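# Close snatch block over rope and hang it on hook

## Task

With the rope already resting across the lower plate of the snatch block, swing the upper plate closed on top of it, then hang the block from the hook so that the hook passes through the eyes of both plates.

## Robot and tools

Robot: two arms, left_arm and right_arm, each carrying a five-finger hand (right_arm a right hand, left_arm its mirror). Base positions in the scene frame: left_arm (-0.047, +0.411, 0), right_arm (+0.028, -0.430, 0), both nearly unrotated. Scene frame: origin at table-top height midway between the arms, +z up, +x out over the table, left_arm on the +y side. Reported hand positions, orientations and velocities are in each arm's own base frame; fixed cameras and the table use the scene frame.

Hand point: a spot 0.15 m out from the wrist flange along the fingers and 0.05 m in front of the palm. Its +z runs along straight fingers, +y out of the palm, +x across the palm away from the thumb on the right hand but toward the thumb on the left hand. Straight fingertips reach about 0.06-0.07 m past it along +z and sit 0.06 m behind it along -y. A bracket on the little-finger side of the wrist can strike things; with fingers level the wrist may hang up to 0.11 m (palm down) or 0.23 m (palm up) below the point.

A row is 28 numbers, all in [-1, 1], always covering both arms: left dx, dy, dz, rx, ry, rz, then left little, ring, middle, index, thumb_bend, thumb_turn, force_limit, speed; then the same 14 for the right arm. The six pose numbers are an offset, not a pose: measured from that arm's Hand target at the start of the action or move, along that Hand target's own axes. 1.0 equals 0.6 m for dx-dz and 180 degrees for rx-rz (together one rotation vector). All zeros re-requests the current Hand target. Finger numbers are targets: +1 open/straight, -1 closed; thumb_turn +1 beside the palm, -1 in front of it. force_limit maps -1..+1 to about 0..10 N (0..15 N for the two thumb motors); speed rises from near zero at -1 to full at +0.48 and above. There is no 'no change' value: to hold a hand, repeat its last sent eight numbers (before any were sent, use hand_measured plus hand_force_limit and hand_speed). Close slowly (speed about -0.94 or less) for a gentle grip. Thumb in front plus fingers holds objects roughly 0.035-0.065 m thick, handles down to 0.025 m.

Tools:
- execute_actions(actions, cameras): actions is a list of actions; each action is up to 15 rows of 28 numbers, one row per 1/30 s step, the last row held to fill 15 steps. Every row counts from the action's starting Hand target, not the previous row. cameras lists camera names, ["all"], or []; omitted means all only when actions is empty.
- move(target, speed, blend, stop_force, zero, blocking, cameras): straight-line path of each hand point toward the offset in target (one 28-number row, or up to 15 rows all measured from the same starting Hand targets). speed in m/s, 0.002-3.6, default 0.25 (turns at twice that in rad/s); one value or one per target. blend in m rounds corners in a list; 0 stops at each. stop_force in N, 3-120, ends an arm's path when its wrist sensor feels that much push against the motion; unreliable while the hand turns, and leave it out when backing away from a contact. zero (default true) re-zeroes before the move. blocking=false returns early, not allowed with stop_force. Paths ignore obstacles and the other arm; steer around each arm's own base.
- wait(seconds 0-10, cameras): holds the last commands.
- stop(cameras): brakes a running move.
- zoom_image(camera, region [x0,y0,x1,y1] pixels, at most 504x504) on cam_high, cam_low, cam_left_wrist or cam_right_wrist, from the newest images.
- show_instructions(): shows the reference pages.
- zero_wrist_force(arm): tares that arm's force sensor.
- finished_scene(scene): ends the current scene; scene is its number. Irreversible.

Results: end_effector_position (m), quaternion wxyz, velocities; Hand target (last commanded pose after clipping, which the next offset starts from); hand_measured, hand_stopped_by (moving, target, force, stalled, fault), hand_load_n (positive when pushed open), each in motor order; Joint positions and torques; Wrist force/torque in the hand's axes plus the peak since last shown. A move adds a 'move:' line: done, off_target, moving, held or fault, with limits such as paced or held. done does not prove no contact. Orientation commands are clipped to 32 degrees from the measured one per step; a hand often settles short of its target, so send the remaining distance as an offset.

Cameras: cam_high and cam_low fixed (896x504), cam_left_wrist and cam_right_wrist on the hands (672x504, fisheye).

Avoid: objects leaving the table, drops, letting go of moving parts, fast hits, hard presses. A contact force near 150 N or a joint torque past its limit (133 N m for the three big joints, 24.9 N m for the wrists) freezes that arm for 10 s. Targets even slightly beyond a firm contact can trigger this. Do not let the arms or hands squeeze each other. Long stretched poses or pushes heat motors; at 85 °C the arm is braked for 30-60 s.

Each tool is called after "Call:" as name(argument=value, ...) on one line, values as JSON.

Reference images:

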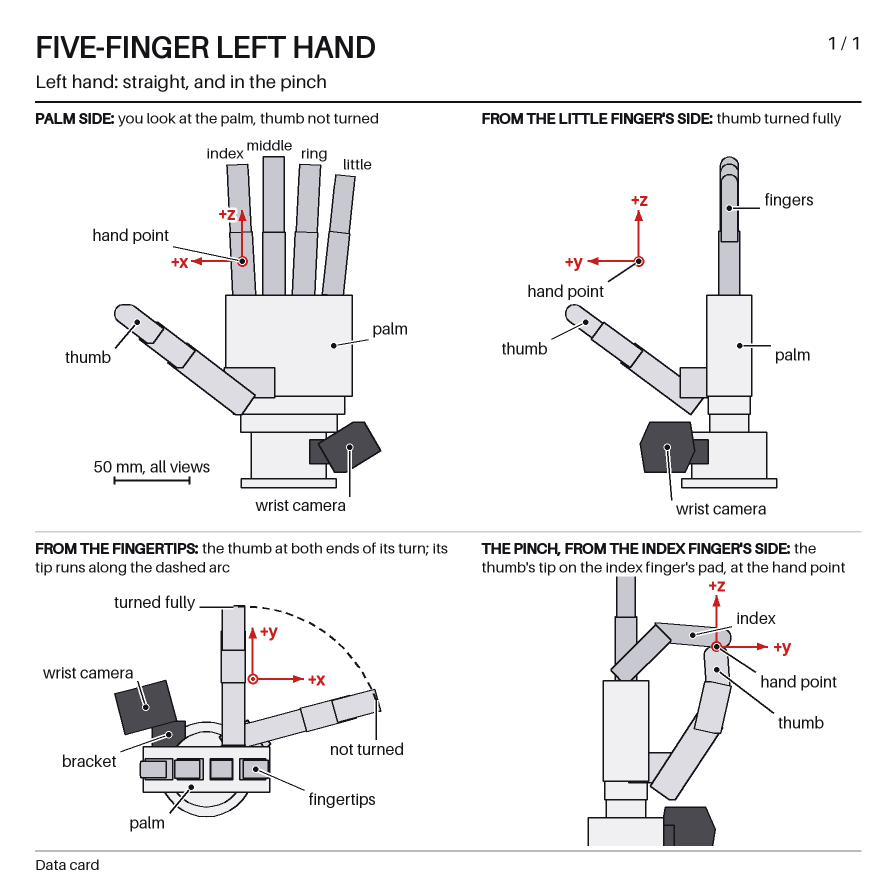

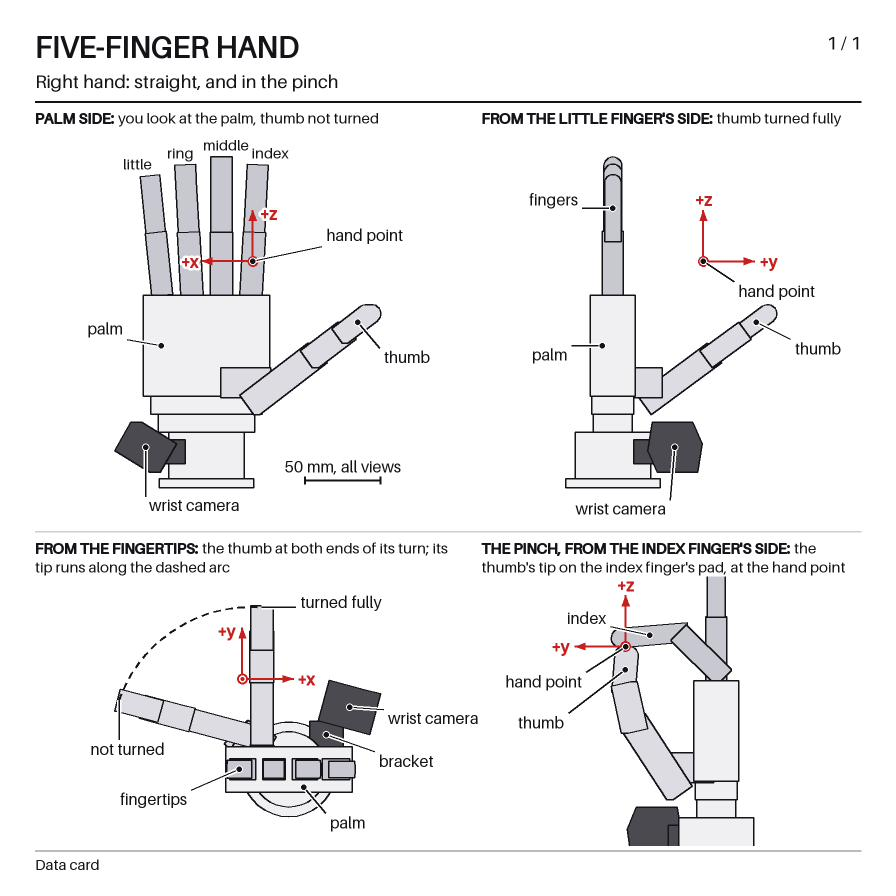

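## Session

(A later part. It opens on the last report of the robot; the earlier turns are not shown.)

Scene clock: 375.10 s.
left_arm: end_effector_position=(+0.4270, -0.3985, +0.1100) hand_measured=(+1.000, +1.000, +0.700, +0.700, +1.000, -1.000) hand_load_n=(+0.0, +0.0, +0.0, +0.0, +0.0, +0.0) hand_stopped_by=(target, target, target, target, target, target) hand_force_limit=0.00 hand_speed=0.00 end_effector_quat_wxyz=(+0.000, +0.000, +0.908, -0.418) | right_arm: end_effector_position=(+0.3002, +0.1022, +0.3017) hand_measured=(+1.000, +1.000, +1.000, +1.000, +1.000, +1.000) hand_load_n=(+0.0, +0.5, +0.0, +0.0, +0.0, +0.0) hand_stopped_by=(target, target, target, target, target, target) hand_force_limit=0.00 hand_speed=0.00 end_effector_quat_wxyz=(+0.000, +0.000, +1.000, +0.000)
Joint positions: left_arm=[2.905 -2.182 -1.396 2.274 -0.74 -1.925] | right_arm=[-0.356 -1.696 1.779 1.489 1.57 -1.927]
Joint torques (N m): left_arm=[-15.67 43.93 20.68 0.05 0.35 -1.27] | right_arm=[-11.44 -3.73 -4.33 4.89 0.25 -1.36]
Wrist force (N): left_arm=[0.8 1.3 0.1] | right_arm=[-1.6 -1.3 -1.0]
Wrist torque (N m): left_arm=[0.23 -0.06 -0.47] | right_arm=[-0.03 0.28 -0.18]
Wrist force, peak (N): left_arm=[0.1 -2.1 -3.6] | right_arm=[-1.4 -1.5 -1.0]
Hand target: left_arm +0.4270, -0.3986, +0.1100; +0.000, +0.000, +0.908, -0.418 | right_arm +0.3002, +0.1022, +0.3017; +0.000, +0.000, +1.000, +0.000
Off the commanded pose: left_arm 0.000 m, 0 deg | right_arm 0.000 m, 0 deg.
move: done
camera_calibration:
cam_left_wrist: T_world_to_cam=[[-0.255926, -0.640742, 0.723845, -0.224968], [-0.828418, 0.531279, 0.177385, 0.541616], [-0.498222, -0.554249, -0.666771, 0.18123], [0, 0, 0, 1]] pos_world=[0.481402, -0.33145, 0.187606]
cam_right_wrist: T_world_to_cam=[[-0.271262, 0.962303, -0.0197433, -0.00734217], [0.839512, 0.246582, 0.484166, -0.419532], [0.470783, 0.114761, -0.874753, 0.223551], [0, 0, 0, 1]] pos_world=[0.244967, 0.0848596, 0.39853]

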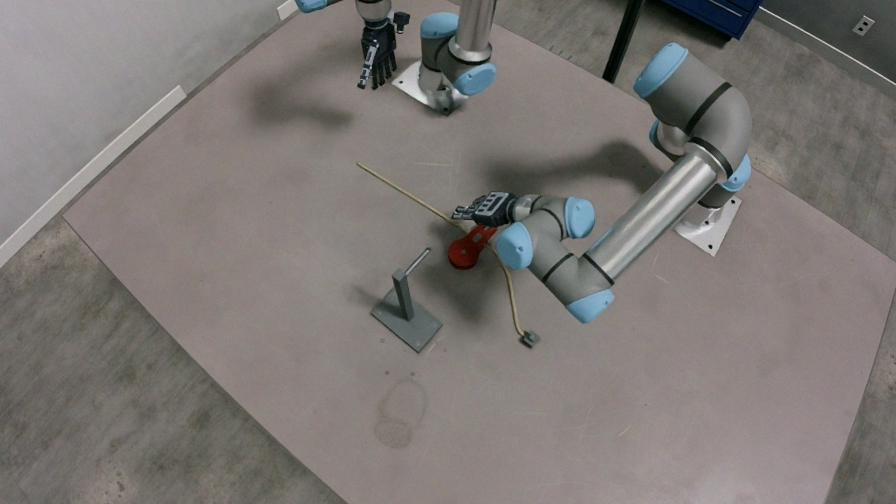

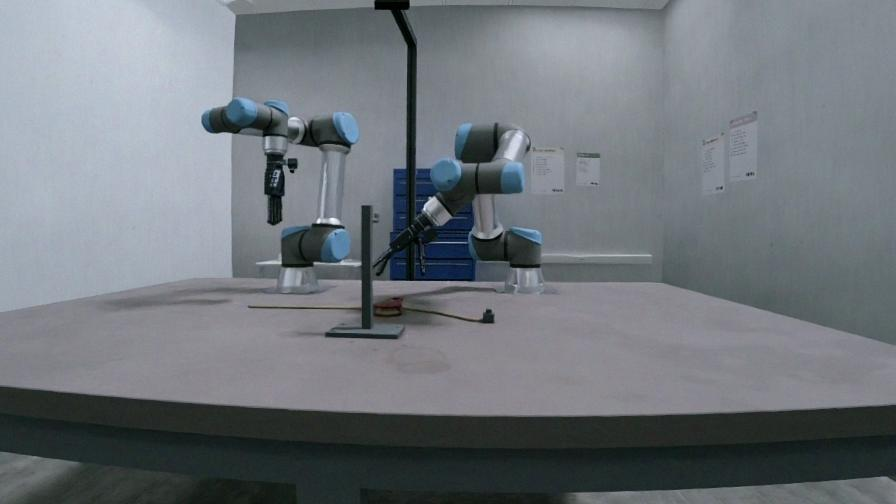

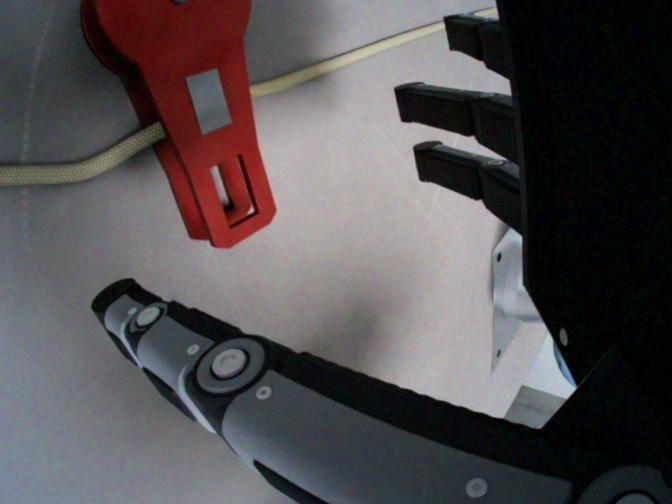

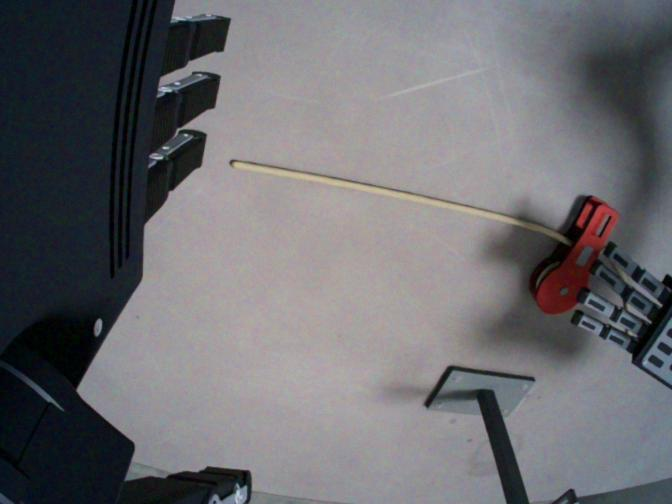

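Call:
move(target=[[0,0,0,0,0.0139,0.0119,1,1,0.7,0.7,1,-1,0,0,0,0,0,0,0,0,1,1,1,1,1,1,0,0],[0.0008,0.1032,0.0883,0,0.0139,0.0119,1,1,0.7,0.7,1,-1,0,0,0,0,0,0,0,0,1,1,1,1,1,1,0,0]], cameras=["all"], speed=0.05, stop_force=10)

Call:
zoom_image(camera="cam_left_wrist", region=[80, 0, 500, 400])

Call:
zoom_image(camera="cam_right_wrist", region=[490, 170, 672, 370])

Scene clock: 395.57 s.
left_arm: end_effector_position=(+0.4266, -0.3985, +0.0286) hand_measured=(+1.000, +1.000, +0.700, +0.700, +1.000, -1.000) hand_load_n=(+0.0, +0.0, +0.0, +0.0, +0.0, +0.0) hand_stopped_by=(target, target, target, target, target, target) hand_force_limit=0.00 hand_speed=0.00 end_effector_quat_wxyz=(-0.012, +0.027, +0.908, -0.418) | right_arm: end_effector_position=(+0.3002, +0.1022, +0.3017) hand_measured=(+1.000, +1.000, +1.000, +1.000, +1.000, +1.000) hand_load_n=(+0.0, +0.0, +0.0, +0.0, +0.0, +0.5) hand_stopped_by=(target, target, target, target, target, target) hand_force_limit=0.00 hand_speed=0.00 end_effector_quat_wxyz=(+0.000, +0.000, +1.000, +0.000)
Joint positions: left_arm=[2.905 -2.305 -1.433 2.373 -0.727 -1.842] | right_arm=[-0.356 -1.696 1.779 1.489 1.57 -1.927]
Joint torques (N m): left_arm=[-12.78 51.7 20.69 -4.73 -0.69 -0.7] | right_arm=[-11.38 -3.31 -4.5 5 -0.17 -1.16]
Wrist force (N): left_arm=[0.7 1.3 -0.1] | right_arm=[-1.3 -1.4 -1.0]
Wrist torque (N m): left_arm=[0.24 -0.06 -0.44] | right_arm=[-0.05 0.24 -0.16]
Wrist force, peak (N): left_arm=[0.6 2.0 0.3] | right_arm=[-1.4 -1.3 -1.3]
Hand target: left_arm +0.4266, -0.3985, +0.0286; -0.012, +0.027, +0.908, -0.418 | right_arm +0.3002, +0.1022, +0.3017; +0.000, +0.000, +1.000, +0.000
Off the commanded pose: left_arm 0.000 m, 0 deg | right_arm 0.000 m, 0 deg.
move: done
camera_calibration:
cam_left_wrist: T_world_to_cam=[[-0.292542, -0.625007, 0.72373, -0.144207], [-0.796515, 0.578056, 0.177242, 0.560783], [-0.529135, -0.524611, -0.666933, 0.15179], [0, 0, 0, 1]] pos_world=[0.484803, -0.334663, 0.106206]
cam_right_wrist: T_world_to_cam=[[-0.271262, 0.962303, -0.0197433, -0.00734217], [0.839512, 0.246582, 0.484166, -0.419532], [0.470783, 0.114761, -0.874753, 0.223551], [0, 0, 0, 1]] pos_world=[0.244967, 0.0848596, 0.39853]

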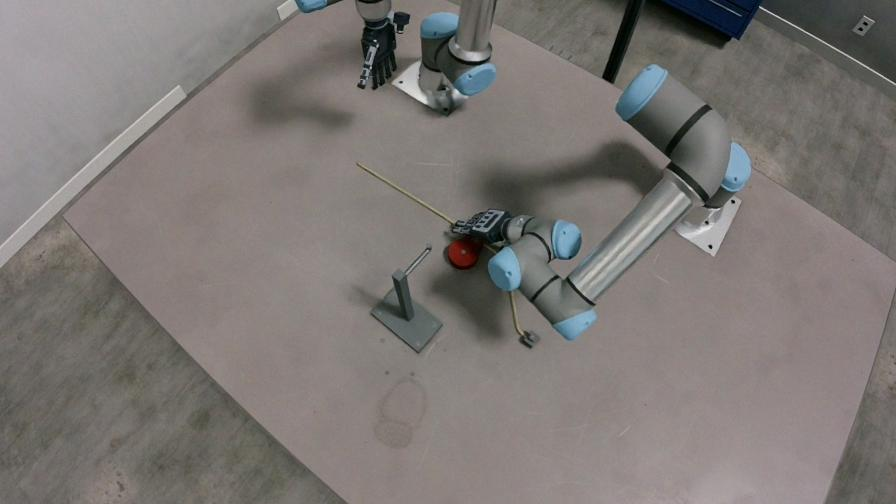

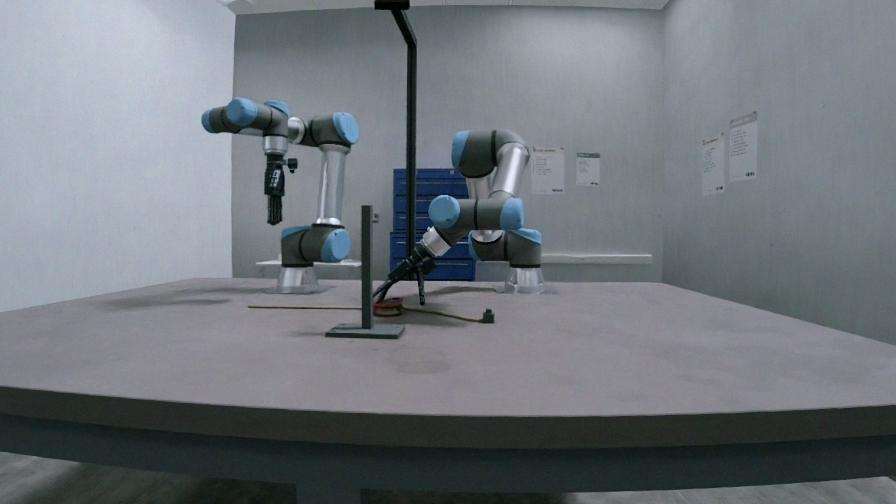

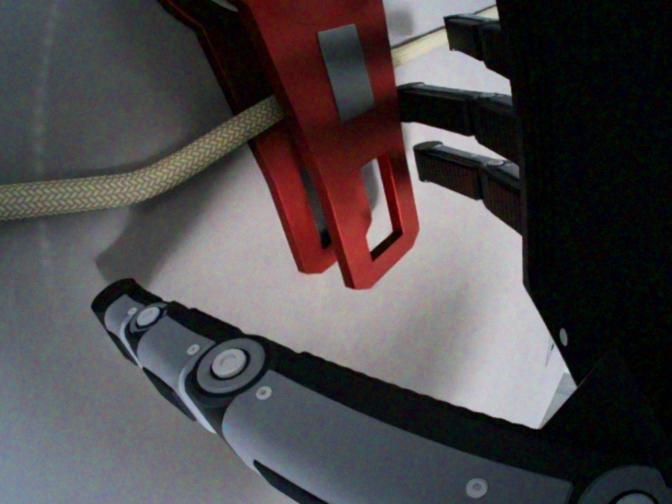

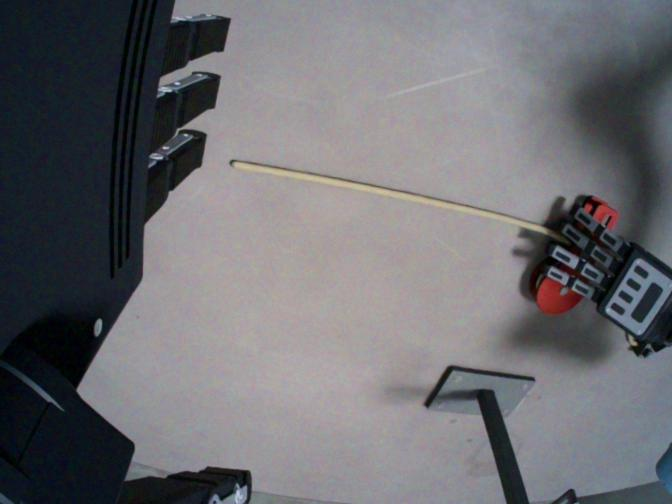

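Scaled by 1.200 from the camera's 672x504 image, which has a finer 960x720 frame.

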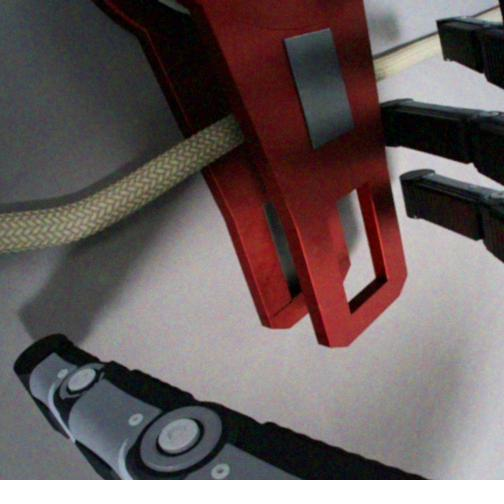

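Scaled by 2.520 from the camera's 672x504 image, which has a finer 960x720 frame.

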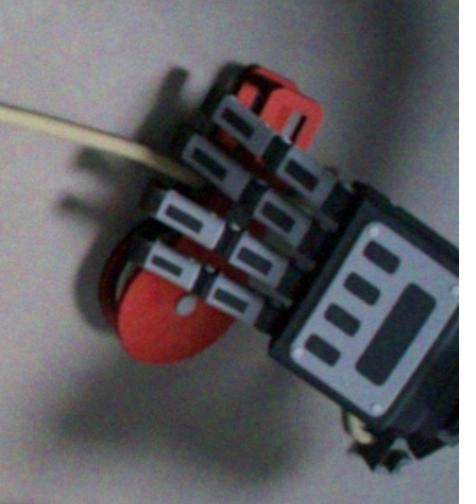

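Call:
move(target=[0,0,0,0,0,0,1,1,0.35,0.35,-0.4,-1,-0.2,-0.85,0,0,0,0,0,0,1,1,1,1,1,1,0,0], cameras=["cam_left_wrist","cam_right_wrist"])

Call:
zoom_image(camera="cam_left_wrist", region=[80, 0, 500, 400])

Scene clock: 409.63 s.
left_arm: end_effector_position=(+0.4266, -0.3985, +0.0286) hand_measured=(+1.000, +1.000, +0.350, +0.350, +0.144, -1.000) hand_load_n=(+0.0, +0.0, +4.5, +0.0, +5.5, +1.5) hand_stopped_by=(target, target, target, target, force, target) hand_force_limit=-0.20 hand_speed=-0.85 end_effector_quat_wxyz=(-0.012, +0.027, +0.908, -0.418) | right_arm: end_effector_position=(+0.3002, +0.1022, +0.3017) hand_measured=(+1.000, +1.000, +1.000, +1.000, +1.000, +1.000) hand_load_n=(+0.0, +0.0, +0.0, -0.5, +0.0, +0.0) hand_stopped_by=(target, target, target, target, target, target) hand_force_limit=0.00 hand_speed=0.00 end_effector_quat_wxyz=(+0.000, +0.000, +1.000, +0.000)
Joint positions: left_arm=[2.905 -2.305 -1.433 2.373 -0.727 -1.842] | right_arm=[-0.356 -1.696 1.779 1.489 1.57 -1.927]
Joint torques (N m): left_arm=[-14.34 49.72 19.91 -4.23 2.56 0.93] | right_arm=[-11.73 -3.12 -4.7 4.84 -0.52 -1.08]
Wrist force (N): left_arm=[0.7 0.2 -0.1] | right_arm=[-1.0 -1.0 -1.1]
Wrist torque (N m): left_arm=[0.23 -0.04 -0.40] | right_arm=[0.01 0.19 -0.15]
Wrist force, peak (N): left_arm=[0.9 1.6 -0.1] | right_arm=[-1.1 -1.7 -1.1]
Hand target: left_arm +0.4266, -0.3985, +0.0286; -0.012, +0.027, +0.908, -0.418 | right_arm +0.3002, +0.1022, +0.3017; +0.000, +0.000, +1.000, +0.000
Off the commanded pose: left_arm 0.000 m, 0 deg | right_arm 0.000 m, 0 deg.
move: done
camera_calibration:
cam_left_wrist: T_world_to_cam=[[-0.292542, -0.625007, 0.72373, -0.144207], [-0.796515, 0.578056, 0.177242, 0.560783], [-0.529135, -0.524611, -0.666933, 0.15179], [0, 0, 0, 1]] pos_world=[0.484803, -0.334663, 0.106206]
cam_right_wrist: T_world_to_cam=[[-0.271262, 0.962303, -0.0197433, -0.00734217], [0.839512, 0.246582, 0.484166, -0.419532], [0.470783, 0.114761, -0.874753, 0.223551], [0, 0, 0, 1]] pos_world=[0.244967, 0.0848596, 0.39853]
Images, in order (width x height): cam_left_wrist 672x504, cam_right_wrist 672x504.

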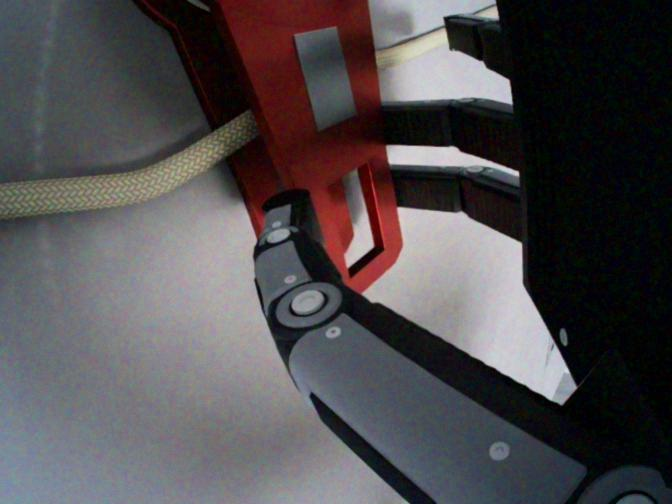

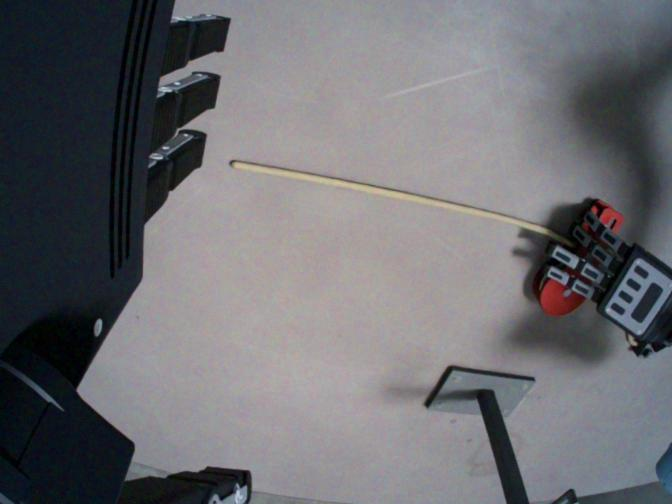

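Scaled by 1.200 from the camera's 672x504 image, which has a finer 960x720 frame.

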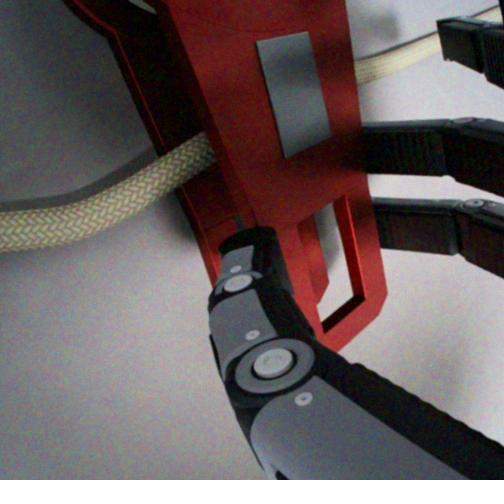

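Call:
move(target=[0,0,0,0,0,0,1,1,0.2,0.0,-0.5,-1,0.3,-0.9,0,0,0,0,0,0,1,1,1,1,1,1,0,0], cameras=["cam_left_wrist","cam_right_wrist"])

Call:
zoom_image(camera="cam_left_wrist", region=[80, 0, 500, 400])

Call:
zoom_image(camera="cam_right_wrist", region=[490, 170, 672, 370])

Scene clock: 413.30 s.
left_arm: end_effector_position=(+0.4266, -0.3985, +0.0286) hand_measured=(+1.000, +1.000, +0.336, +0.296, +0.140, -1.000) hand_load_n=(+0.0, +0.0, +3.0, +6.5, +11.0, +0.0) hand_stopped_by=(target, target, force, force, force, target) hand_force_limit=0.30 hand_speed=-0.90 end_effector_quat_wxyz=(-0.012, +0.027, +0.908, -0.418) | right_arm: end_effector_position=(+0.3002, +0.1022, +0.3017) hand_measured=(+1.000, +1.000, +1.000, +1.000, +1.000, +1.000) hand_load_n=(+0.0, +0.5, +0.0, +0.0, +0.0, +0.0) hand_stopped_by=(target, target, target, target, target, target) hand_force_limit=0.00 hand_speed=0.00 end_effector_quat_wxyz=(+0.000, +0.000, +1.000, +0.000)
Joint positions: left_arm=[2.905 -2.305 -1.433 2.373 -0.727 -1.842] | right_arm=[-0.356 -1.696 1.779 1.489 1.57 -1.927]
Joint torques (N m): left_arm=[-13.41 47.34 18.97 -3.92 2.55 0.84] | right_arm=[-11.56 -3.01 -5.17 4.89 -0.67 -1.2]
Wrist force (N): left_arm=[0.7 -0.4 -1.7] | right_arm=[-1.1 -0.8 -0.9]
Wrist torque (N m): left_arm=[0.12 -0.08 -0.44] | right_arm=[0.03 0.21 -0.14]
Wrist force, peak (N): left_arm=[1.0 -0.6 -1.8] | right_arm=[-1.2 -1.4 -1.3]
Hand target: left_arm +0.4266, -0.3985, +0.0286; -0.012, +0.027, +0.908, -0.418 | right_arm +0.3002, +0.1022, +0.3017; +0.000, +0.000, +1.000, +0.000
Off the commanded pose: left_arm 0.000 m, 0 deg | right_arm 0.000 m, 0 deg.
move: done
camera_calibration:
cam_left_wrist: T_world_to_cam=[[-0.292542, -0.625007, 0.72373, -0.144207], [-0.796515, 0.578056, 0.177242, 0.560783], [-0.529135, -0.524611, -0.666933, 0.15179], [0, 0, 0, 1]] pos_world=[0.484803, -0.334663, 0.106206]
cam_right_wrist: T_world_to_cam=[[-0.271262, 0.962303, -0.0197433, -0.00734217], [0.839512, 0.246582, 0.484166, -0.419532], [0.470783, 0.114761, -0.874753, 0.223551], [0, 0, 0, 1]] pos_world=[0.244967, 0.0848596, 0.39853]
Images, in order (width x height): cam_left_wrist 672x504, cam_right_wrist 672x504.

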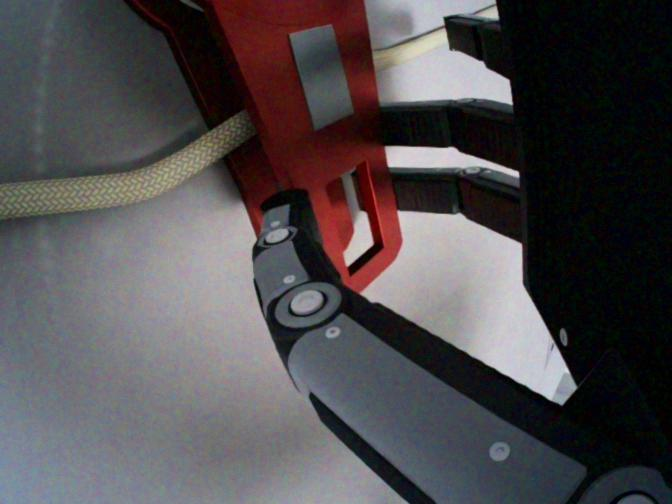

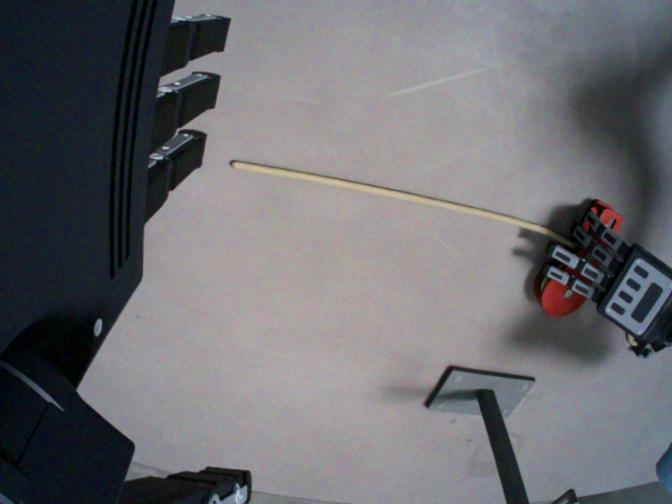

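Scaled by 1.200 from the camera's 672x504 image, which has a finer 960x720 frame.

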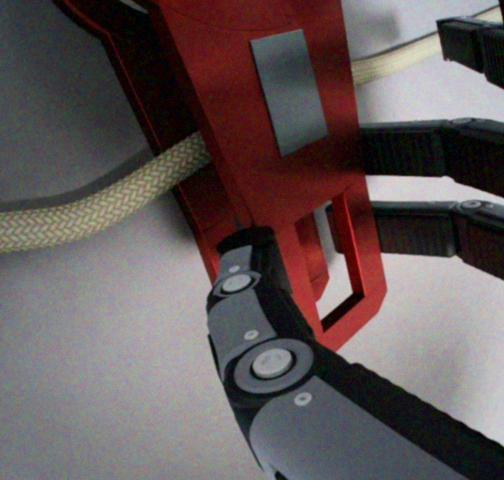

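Scaled by 2.520 from the camera's 672x504 image, which has a finer 960x720 frame.

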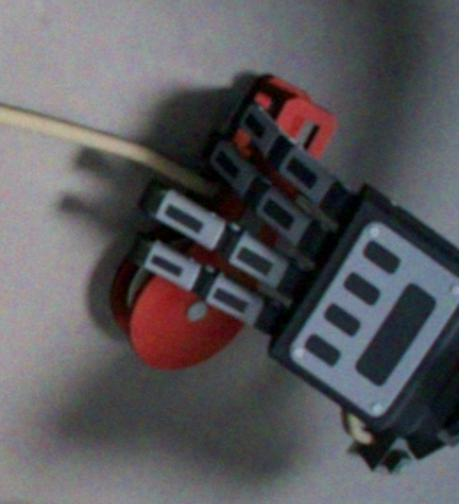

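Call:
move(target=[0,-0.0253,-0.0217,0,0,0,1,1,0.2,0.0,-0.5,-1,0.3,-0.9,0,0,0,0,0,0,1,1,1,1,1,1,0,0], cameras=["all"], speed=0.03)

Call:
zoom_image(camera="cam_left_wrist", region=[80, 0, 500, 400])

Call:
zoom_image(camera="cam_right_wrist", region=[490, 170, 672, 370])

Call:
zoom_image(camera="cam_low", region=[330, 200, 530, 340])

Scene clock: 417.37 s.
left_arm: end_effector_position=(+0.4266, -0.3985, +0.0488) hand_measured=(+1.000, +1.000, +0.334, +0.296, +0.138, -1.000) hand_load_n=(+0.0, +0.0, +0.0, +0.0, +0.0, +0.0) hand_stopped_by=(target, target, force, force, force, target) hand_force_limit=0.30 hand_speed=-0.90 end_effector_quat_wxyz=(-0.012, +0.027, +0.908, -0.418) | right_arm: end_effector_position=(+0.3002, +0.1022, +0.3017) hand_measured=(+1.000, +1.000, +1.000, +1.000, +1.000, +1.000) hand_load_n=(+0.0, +0.0, +0.0, +0.0, +0.0, +0.0) hand_stopped_by=(target, target, target, target, target, target) hand_force_limit=0.00 hand_speed=0.00 end_effector_quat_wxyz=(+0.000, +0.000, +1.000, +0.000)
Joint positions: left_arm=[2.905 -2.279 -1.42 2.334 -0.727 -1.842] | right_arm=[-0.356 -1.696 1.779 1.489 1.57 -1.927]
Joint torques (N m): left_arm=[-10.15 29.78 9.67 0.18 2.98 0.13] | right_arm=[-11.63 -3.62 -5.1 4.95 -1.01 -1.05]
Wrist force (N): left_arm=[0.7 1.3 0.0] | right_arm=[-1.1 -1.2 -0.9]
Wrist torque (N m): left_arm=[0.23 -0.07 -0.44] | right_arm=[-0.02 0.20 -0.15]
Wrist force, peak (N): left_arm=[0.8 3.3 1.1] | right_arm=[-1.5 -1.4 -1.3]
Hand target: left_arm +0.4266, -0.3985, +0.0486; -0.012, +0.027, +0.908, -0.418 | right_arm +0.3002, +0.1022, +0.3017; +0.000, +0.000, +1.000, +0.000
Off the commanded pose: left_arm 0.000 m, 0 deg | right_arm 0.000 m, 0 deg.
move: done
camera_calibration:
cam_left_wrist: T_world_to_cam=[[-0.292542, -0.625007, 0.72373, -0.158826], [-0.796515, 0.578056, 0.177242, 0.557203], [-0.529135, -0.524611, -0.666933, 0.165262], [0, 0, 0, 1]] pos_world=[0.484803, -0.334663, 0.126406]
cam_right_wrist: T_world_to_cam=[[-0.271262, 0.962303, -0.0197433, -0.00734217], [0.839512, 0.246582, 0.484166, -0.419532], [0.470783, 0.114761, -0.874753, 0.223551], [0, 0, 0, 1]] pos_world=[0.244967, 0.0848596, 0.39853]

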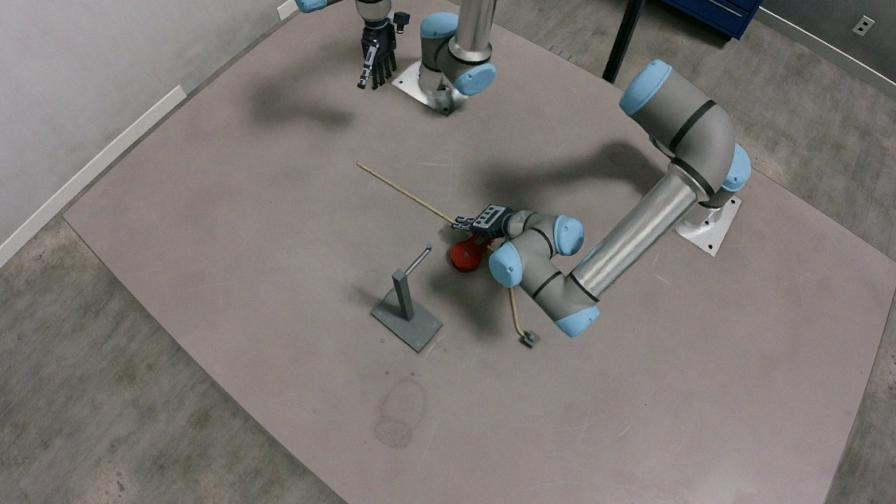

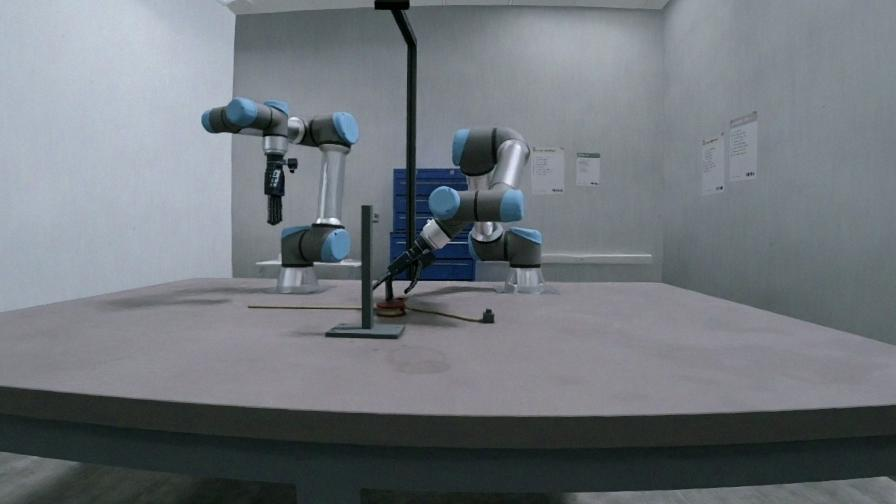

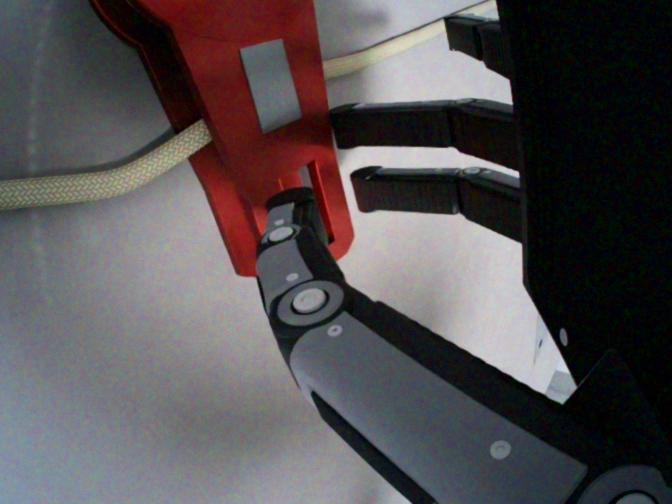

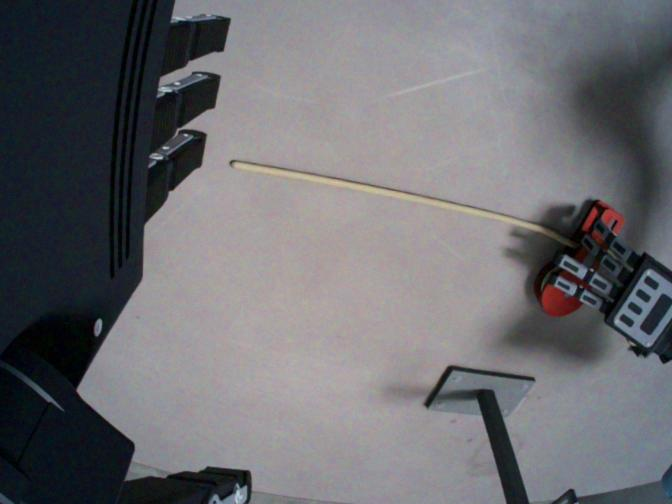

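Scaled by 1.200 from the camera's 672x504 image, which has a finer 960x720 frame.

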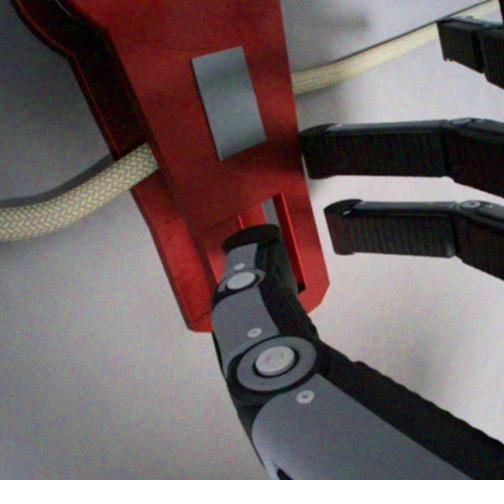

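Scaled by 2.520 from the camera's 672x504 image, which has a finer 960x720 frame.

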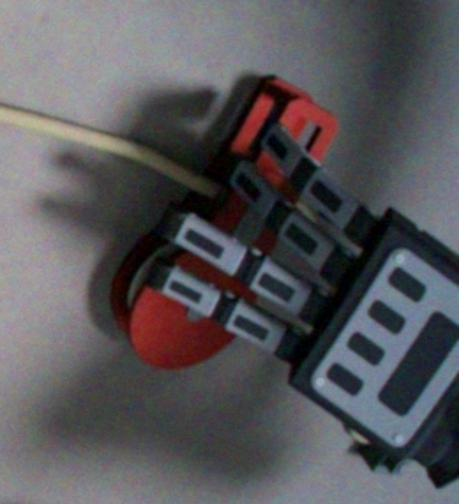

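Scaled by 2.520 from the camera's 896x504 image, which has a finer 1280x720 frame.

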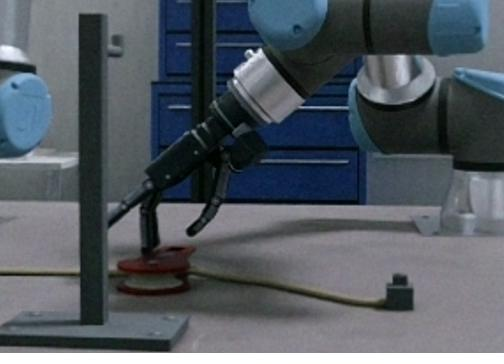

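Call:
move(target=[0,0,0,0,0,0,1,1,0.7,0.7,1,-1,0.3,-0.5,0,0,0,0,0,0,1,1,1,1,1,1,0,0], cameras=["cam_left_wrist"])

Call:
zoom_image(camera="cam_left_wrist", region=[80, 0, 500, 400])

Scene clock: 459.87 s.
left_arm: end_effector_position=(+0.4266, -0.3985, +0.0485) hand_measured=(+1.000, +1.000, +0.700, +0.700, +1.000, -1.000) hand_load_n=(+0.0, +0.0, +0.0, +0.0, +0.0, +0.0) hand_stopped_by=(target, target, target, target, target, target) hand_force_limit=0.30 hand_speed=-0.50 end_effector_quat_wxyz=(-0.012, +0.027, +0.908, -0.418) | right_arm: end_effector_position=(+0.3002, +0.1022, +0.3017) hand_measured=(+1.000, +1.000, +1.000, +1.000, +1.000, +1.000) hand_load_n=(+0.0, +0.0, +0.0, +0.0, +0.0, +0.0) hand_stopped_by=(target, target, target, target, target, target) hand_force_limit=0.00 hand_speed=0.00 end_effector_quat_wxyz=(+0.000, +0.000, +1.000, +0.000)
Joint positions: left_arm=[2.905 -2.279 -1.421 2.334 -0.727 -1.842] | right_arm=[-0.356 -1.696 1.779 1.489 1.57 -1.927]
Joint torques (N m): left_arm=[8.22 31.2 11.12 -0.83 2.67 0.9] | right_arm=[-11.57 -3.16 -4.85 4.96 -0.99 -0.97]
Wrist force (N): left_arm=[0.9 1.2 -0.1] | right_arm=[-1.2 -1.3 -0.8]
Wrist torque (N m): left_arm=[0.23 -0.10 -0.43] | right_arm=[-0.05 0.22 -0.16]
Wrist force, peak (N): left_arm=[0.9 1.6 -0.3] | right_arm=[-1.3 -1.6 -0.9]
Hand target: left_arm +0.4266, -0.3985, +0.0486; -0.012, +0.027, +0.908, -0.418 | right_arm +0.3002, +0.1022, +0.3017; +0.000, +0.000, +1.000, +0.000
Off the commanded pose: left_arm 0.000 m, 0 deg | right_arm 0.000 m, 0 deg.
move: done
camera_calibration:
cam_left_wrist: T_world_to_cam=[[-0.292542, -0.625007, 0.72373, -0.15871], [-0.796515, 0.578056, 0.177242, 0.557159], [-0.529135, -0.524611, -0.666933, 0.165076], [0, 0, 0, 1]] pos_world=[0.484703, -0.334663, 0.126206]
Images, in order (width x height): cam_left_wrist 672x504.

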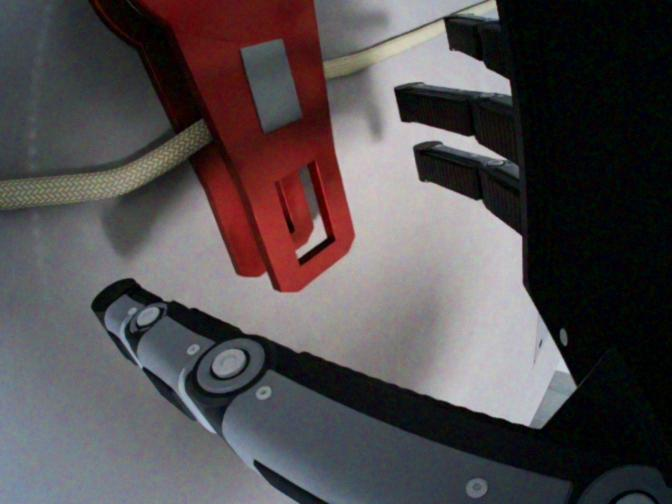

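Scaled by 1.200 from the camera's 672x504 image, which has a finer 960x720 frame.

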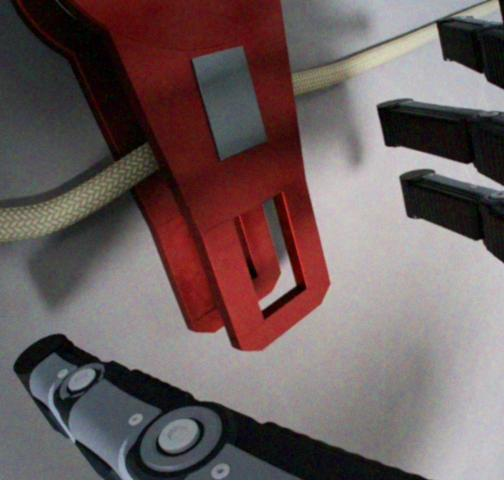

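Call:
move(target=[-0.0065,0.022,0.0053,0,0.0127,0.0108,1,1,0.7,0.7,1,-1,0.3,-0.5,0,0,0,0,0,0,1,1,1,1,1,1,0,0], cameras=["cam_left_wrist"], speed=0.05)

Call:
zoom_image(camera="cam_left_wrist", region=[80, 0, 500, 400])

Call:
move(target=[0,0,0,0,0,0,1,1,0.4,0.38,-0.4,-1,0.4,-0.85,0,0,0,0,0,0,1,1,1,1,1,1,0,0], cameras=["cam_left_wrist"])

Call:
zoom_image(camera="cam_left_wrist", region=[80, 0, 500, 400])

Scene clock: 479.60 s.
left_arm: end_effector_position=(+0.4309, -0.3925, +0.0365) hand_measured=(+1.000, +1.000, +0.700, +0.700, +1.000, -1.000) hand_load_n=(+0.0, +0.0, +0.0, +0.0, +0.0, +0.0) hand_stopped_by=(target, target, target, target, target, target) hand_force_limit=0.30 hand_speed=-0.50 end_effector_quat_wxyz=(-0.023, +0.050, +0.907, -0.417) | right_arm: end_effector_position=(+0.3002, +0.1022, +0.3017) hand_measured=(+1.000, +1.000, +1.000, +1.000, +1.000, +1.000) hand_load_n=(+0.0, +0.0, +0.0, +0.0, +0.0, +0.0) hand_stopped_by=(target, target, target, target, target, target) hand_force_limit=0.00 hand_speed=0.00 end_effector_quat_wxyz=(+0.000, +0.000, +1.000, +0.000)
Joint positions: left_arm=[2.917 -2.325 -1.394 2.281 -0.716 -1.745] | right_arm=[-0.356 -1.696 1.779 1.489 1.57 -1.927]
Joint torques (N m): left_arm=[-7.13 51.25 6.82 0 0.82 -1.22] | right_arm=[-11.4 -3.3 -5 4.92 -1.29 -0.89]
Wrist force (N): left_arm=[0.9 1.4 0.0] | right_arm=[-1.2 -1.5 -0.6]
Wrist torque (N m): left_arm=[0.24 -0.10 -0.44] | right_arm=[-0.09 0.22 -0.17]
Wrist force, peak (N): left_arm=[0.9 1.6 0.1] | right_arm=[-1.4 -1.5 -1.0]
Hand target: left_arm +0.4308, -0.3926, +0.0365; -0.023, +0.050, +0.907, -0.417 | right_arm +0.3002, +0.1022, +0.3017; +0.000, +0.000, +1.000, +0.000
Off the commanded pose: left_arm 0.000 m, 0 deg | right_arm 0.000 m, 0 deg.
move: done
camera_calibration:
cam_left_wrist: T_world_to_cam=[[-0.324404, -0.608877, 0.7239, -0.124819], [-0.765221, 0.618798, 0.177555, 0.561859], [-0.556057, -0.496344, -0.666666, 0.185116], [0, 0, 0, 1]] pos_world=[0.49239, -0.331795, 0.114006]
Images, in order (width x height): cam_left_wrist 672x504.

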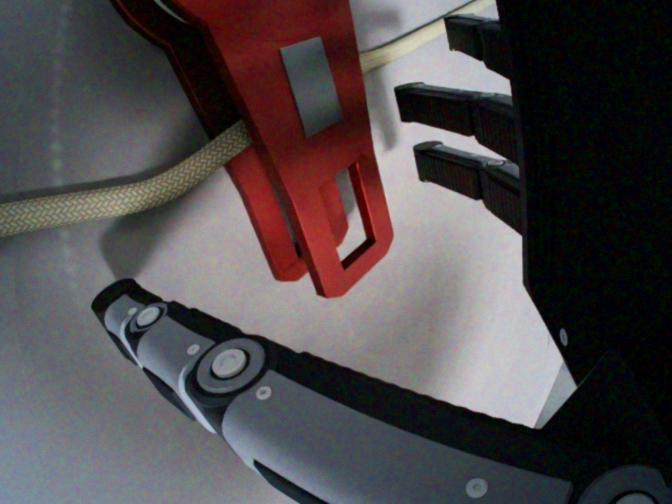

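Scaled by 1.200 from the camera's 672x504 image, which has a finer 960x720 frame.

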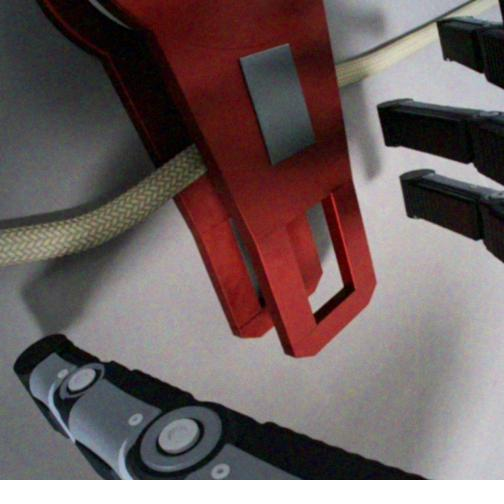

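Scene clock: 484.60 s.
left_arm: end_effector_position=(+0.4308, -0.3926, +0.0365) hand_measured=(+1.000, +1.000, +0.400, +0.380, -0.054, -1.000) hand_load_n=(+0.0, +0.0, +0.0, +0.0, +0.0, +0.0) hand_stopped_by=(target, target, target, target, moving, target) hand_force_limit=0.40 hand_speed=-0.85 end_effector_quat_wxyz=(-0.023, +0.050, +0.907, -0.417) | right_arm: end_effector_position=(+0.3002, +0.1022, +0.3017) hand_measured=(+1.000, +1.000, +1.000, +1.000, +1.000, +1.000) hand_load_n=(+0.0, +0.0, +0.0, +0.0, +0.0, +0.0) hand_stopped_by=(target, target, target, target, target, target) hand_force_limit=0.00 hand_speed=0.00 end_effector_quat_wxyz=(+0.000, +0.000, +1.000, +0.000)
Joint positions: left_arm=[2.917 -2.325 -1.394 2.281 -0.716 -1.745] | right_arm=[-0.356 -1.696 1.779 1.489 1.57 -1.927]
Joint torques (N m): left_arm=[-7.92 50.97 8.12 -0.7 -1.15 1.27] | right_arm=[-11.35 -3.56 -5.37 5.02 -1.49 -0.86]
Wrist force (N): left_arm=[0.9 1.1 0.1] | right_arm=[-0.7 -1.2 -1.0]
Wrist torque (N m): left_arm=[0.22 -0.08 -0.44] | right_arm=[-0.03 0.15 -0.12]
Wrist force, peak (N): left_arm=[1.0 1.6 -0.1] | right_arm=[-1.5 -1.3 -1.2]
Hand target: left_arm +0.4308, -0.3926, +0.0365; -0.023, +0.050, +0.907, -0.417 | right_arm +0.3002, +0.1022, +0.3017; +0.000, +0.000, +1.000, +0.000
Off the commanded pose: left_arm 0.000 m, 0 deg | right_arm 0.000 m, 0 deg.
move: moving (left_arm; no rest 5 s after the path's end)
camera_calibration:
cam_left_wrist: T_world_to_cam=[[-0.324725, -0.60887, 0.723761, -0.124808], [-0.7651, 0.618978, 0.177448, 0.56184], [-0.556035, -0.496128, -0.666844, 0.18516], [0, 0, 0, 1]] pos_world=[0.492291, -0.331895, 0.114107]
Images, in order (width x height): cam_left_wrist 672x504.

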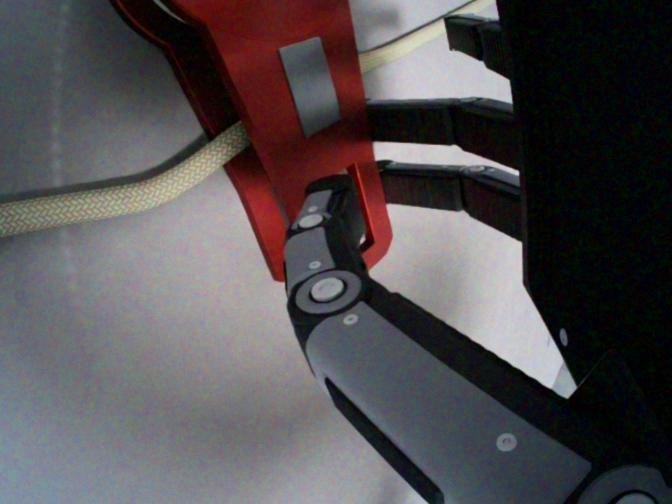

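Scaled by 1.200 from the camera's 672x504 image, which has a finer 960x720 frame.

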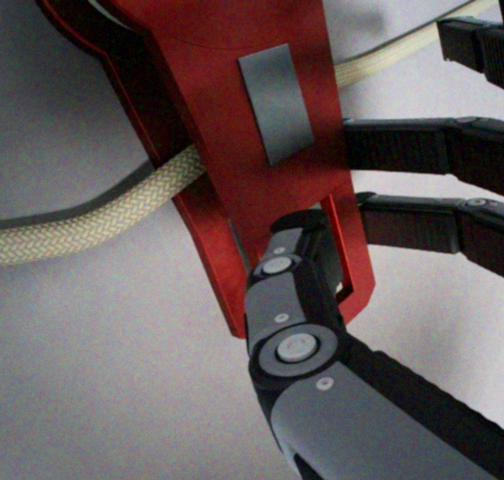

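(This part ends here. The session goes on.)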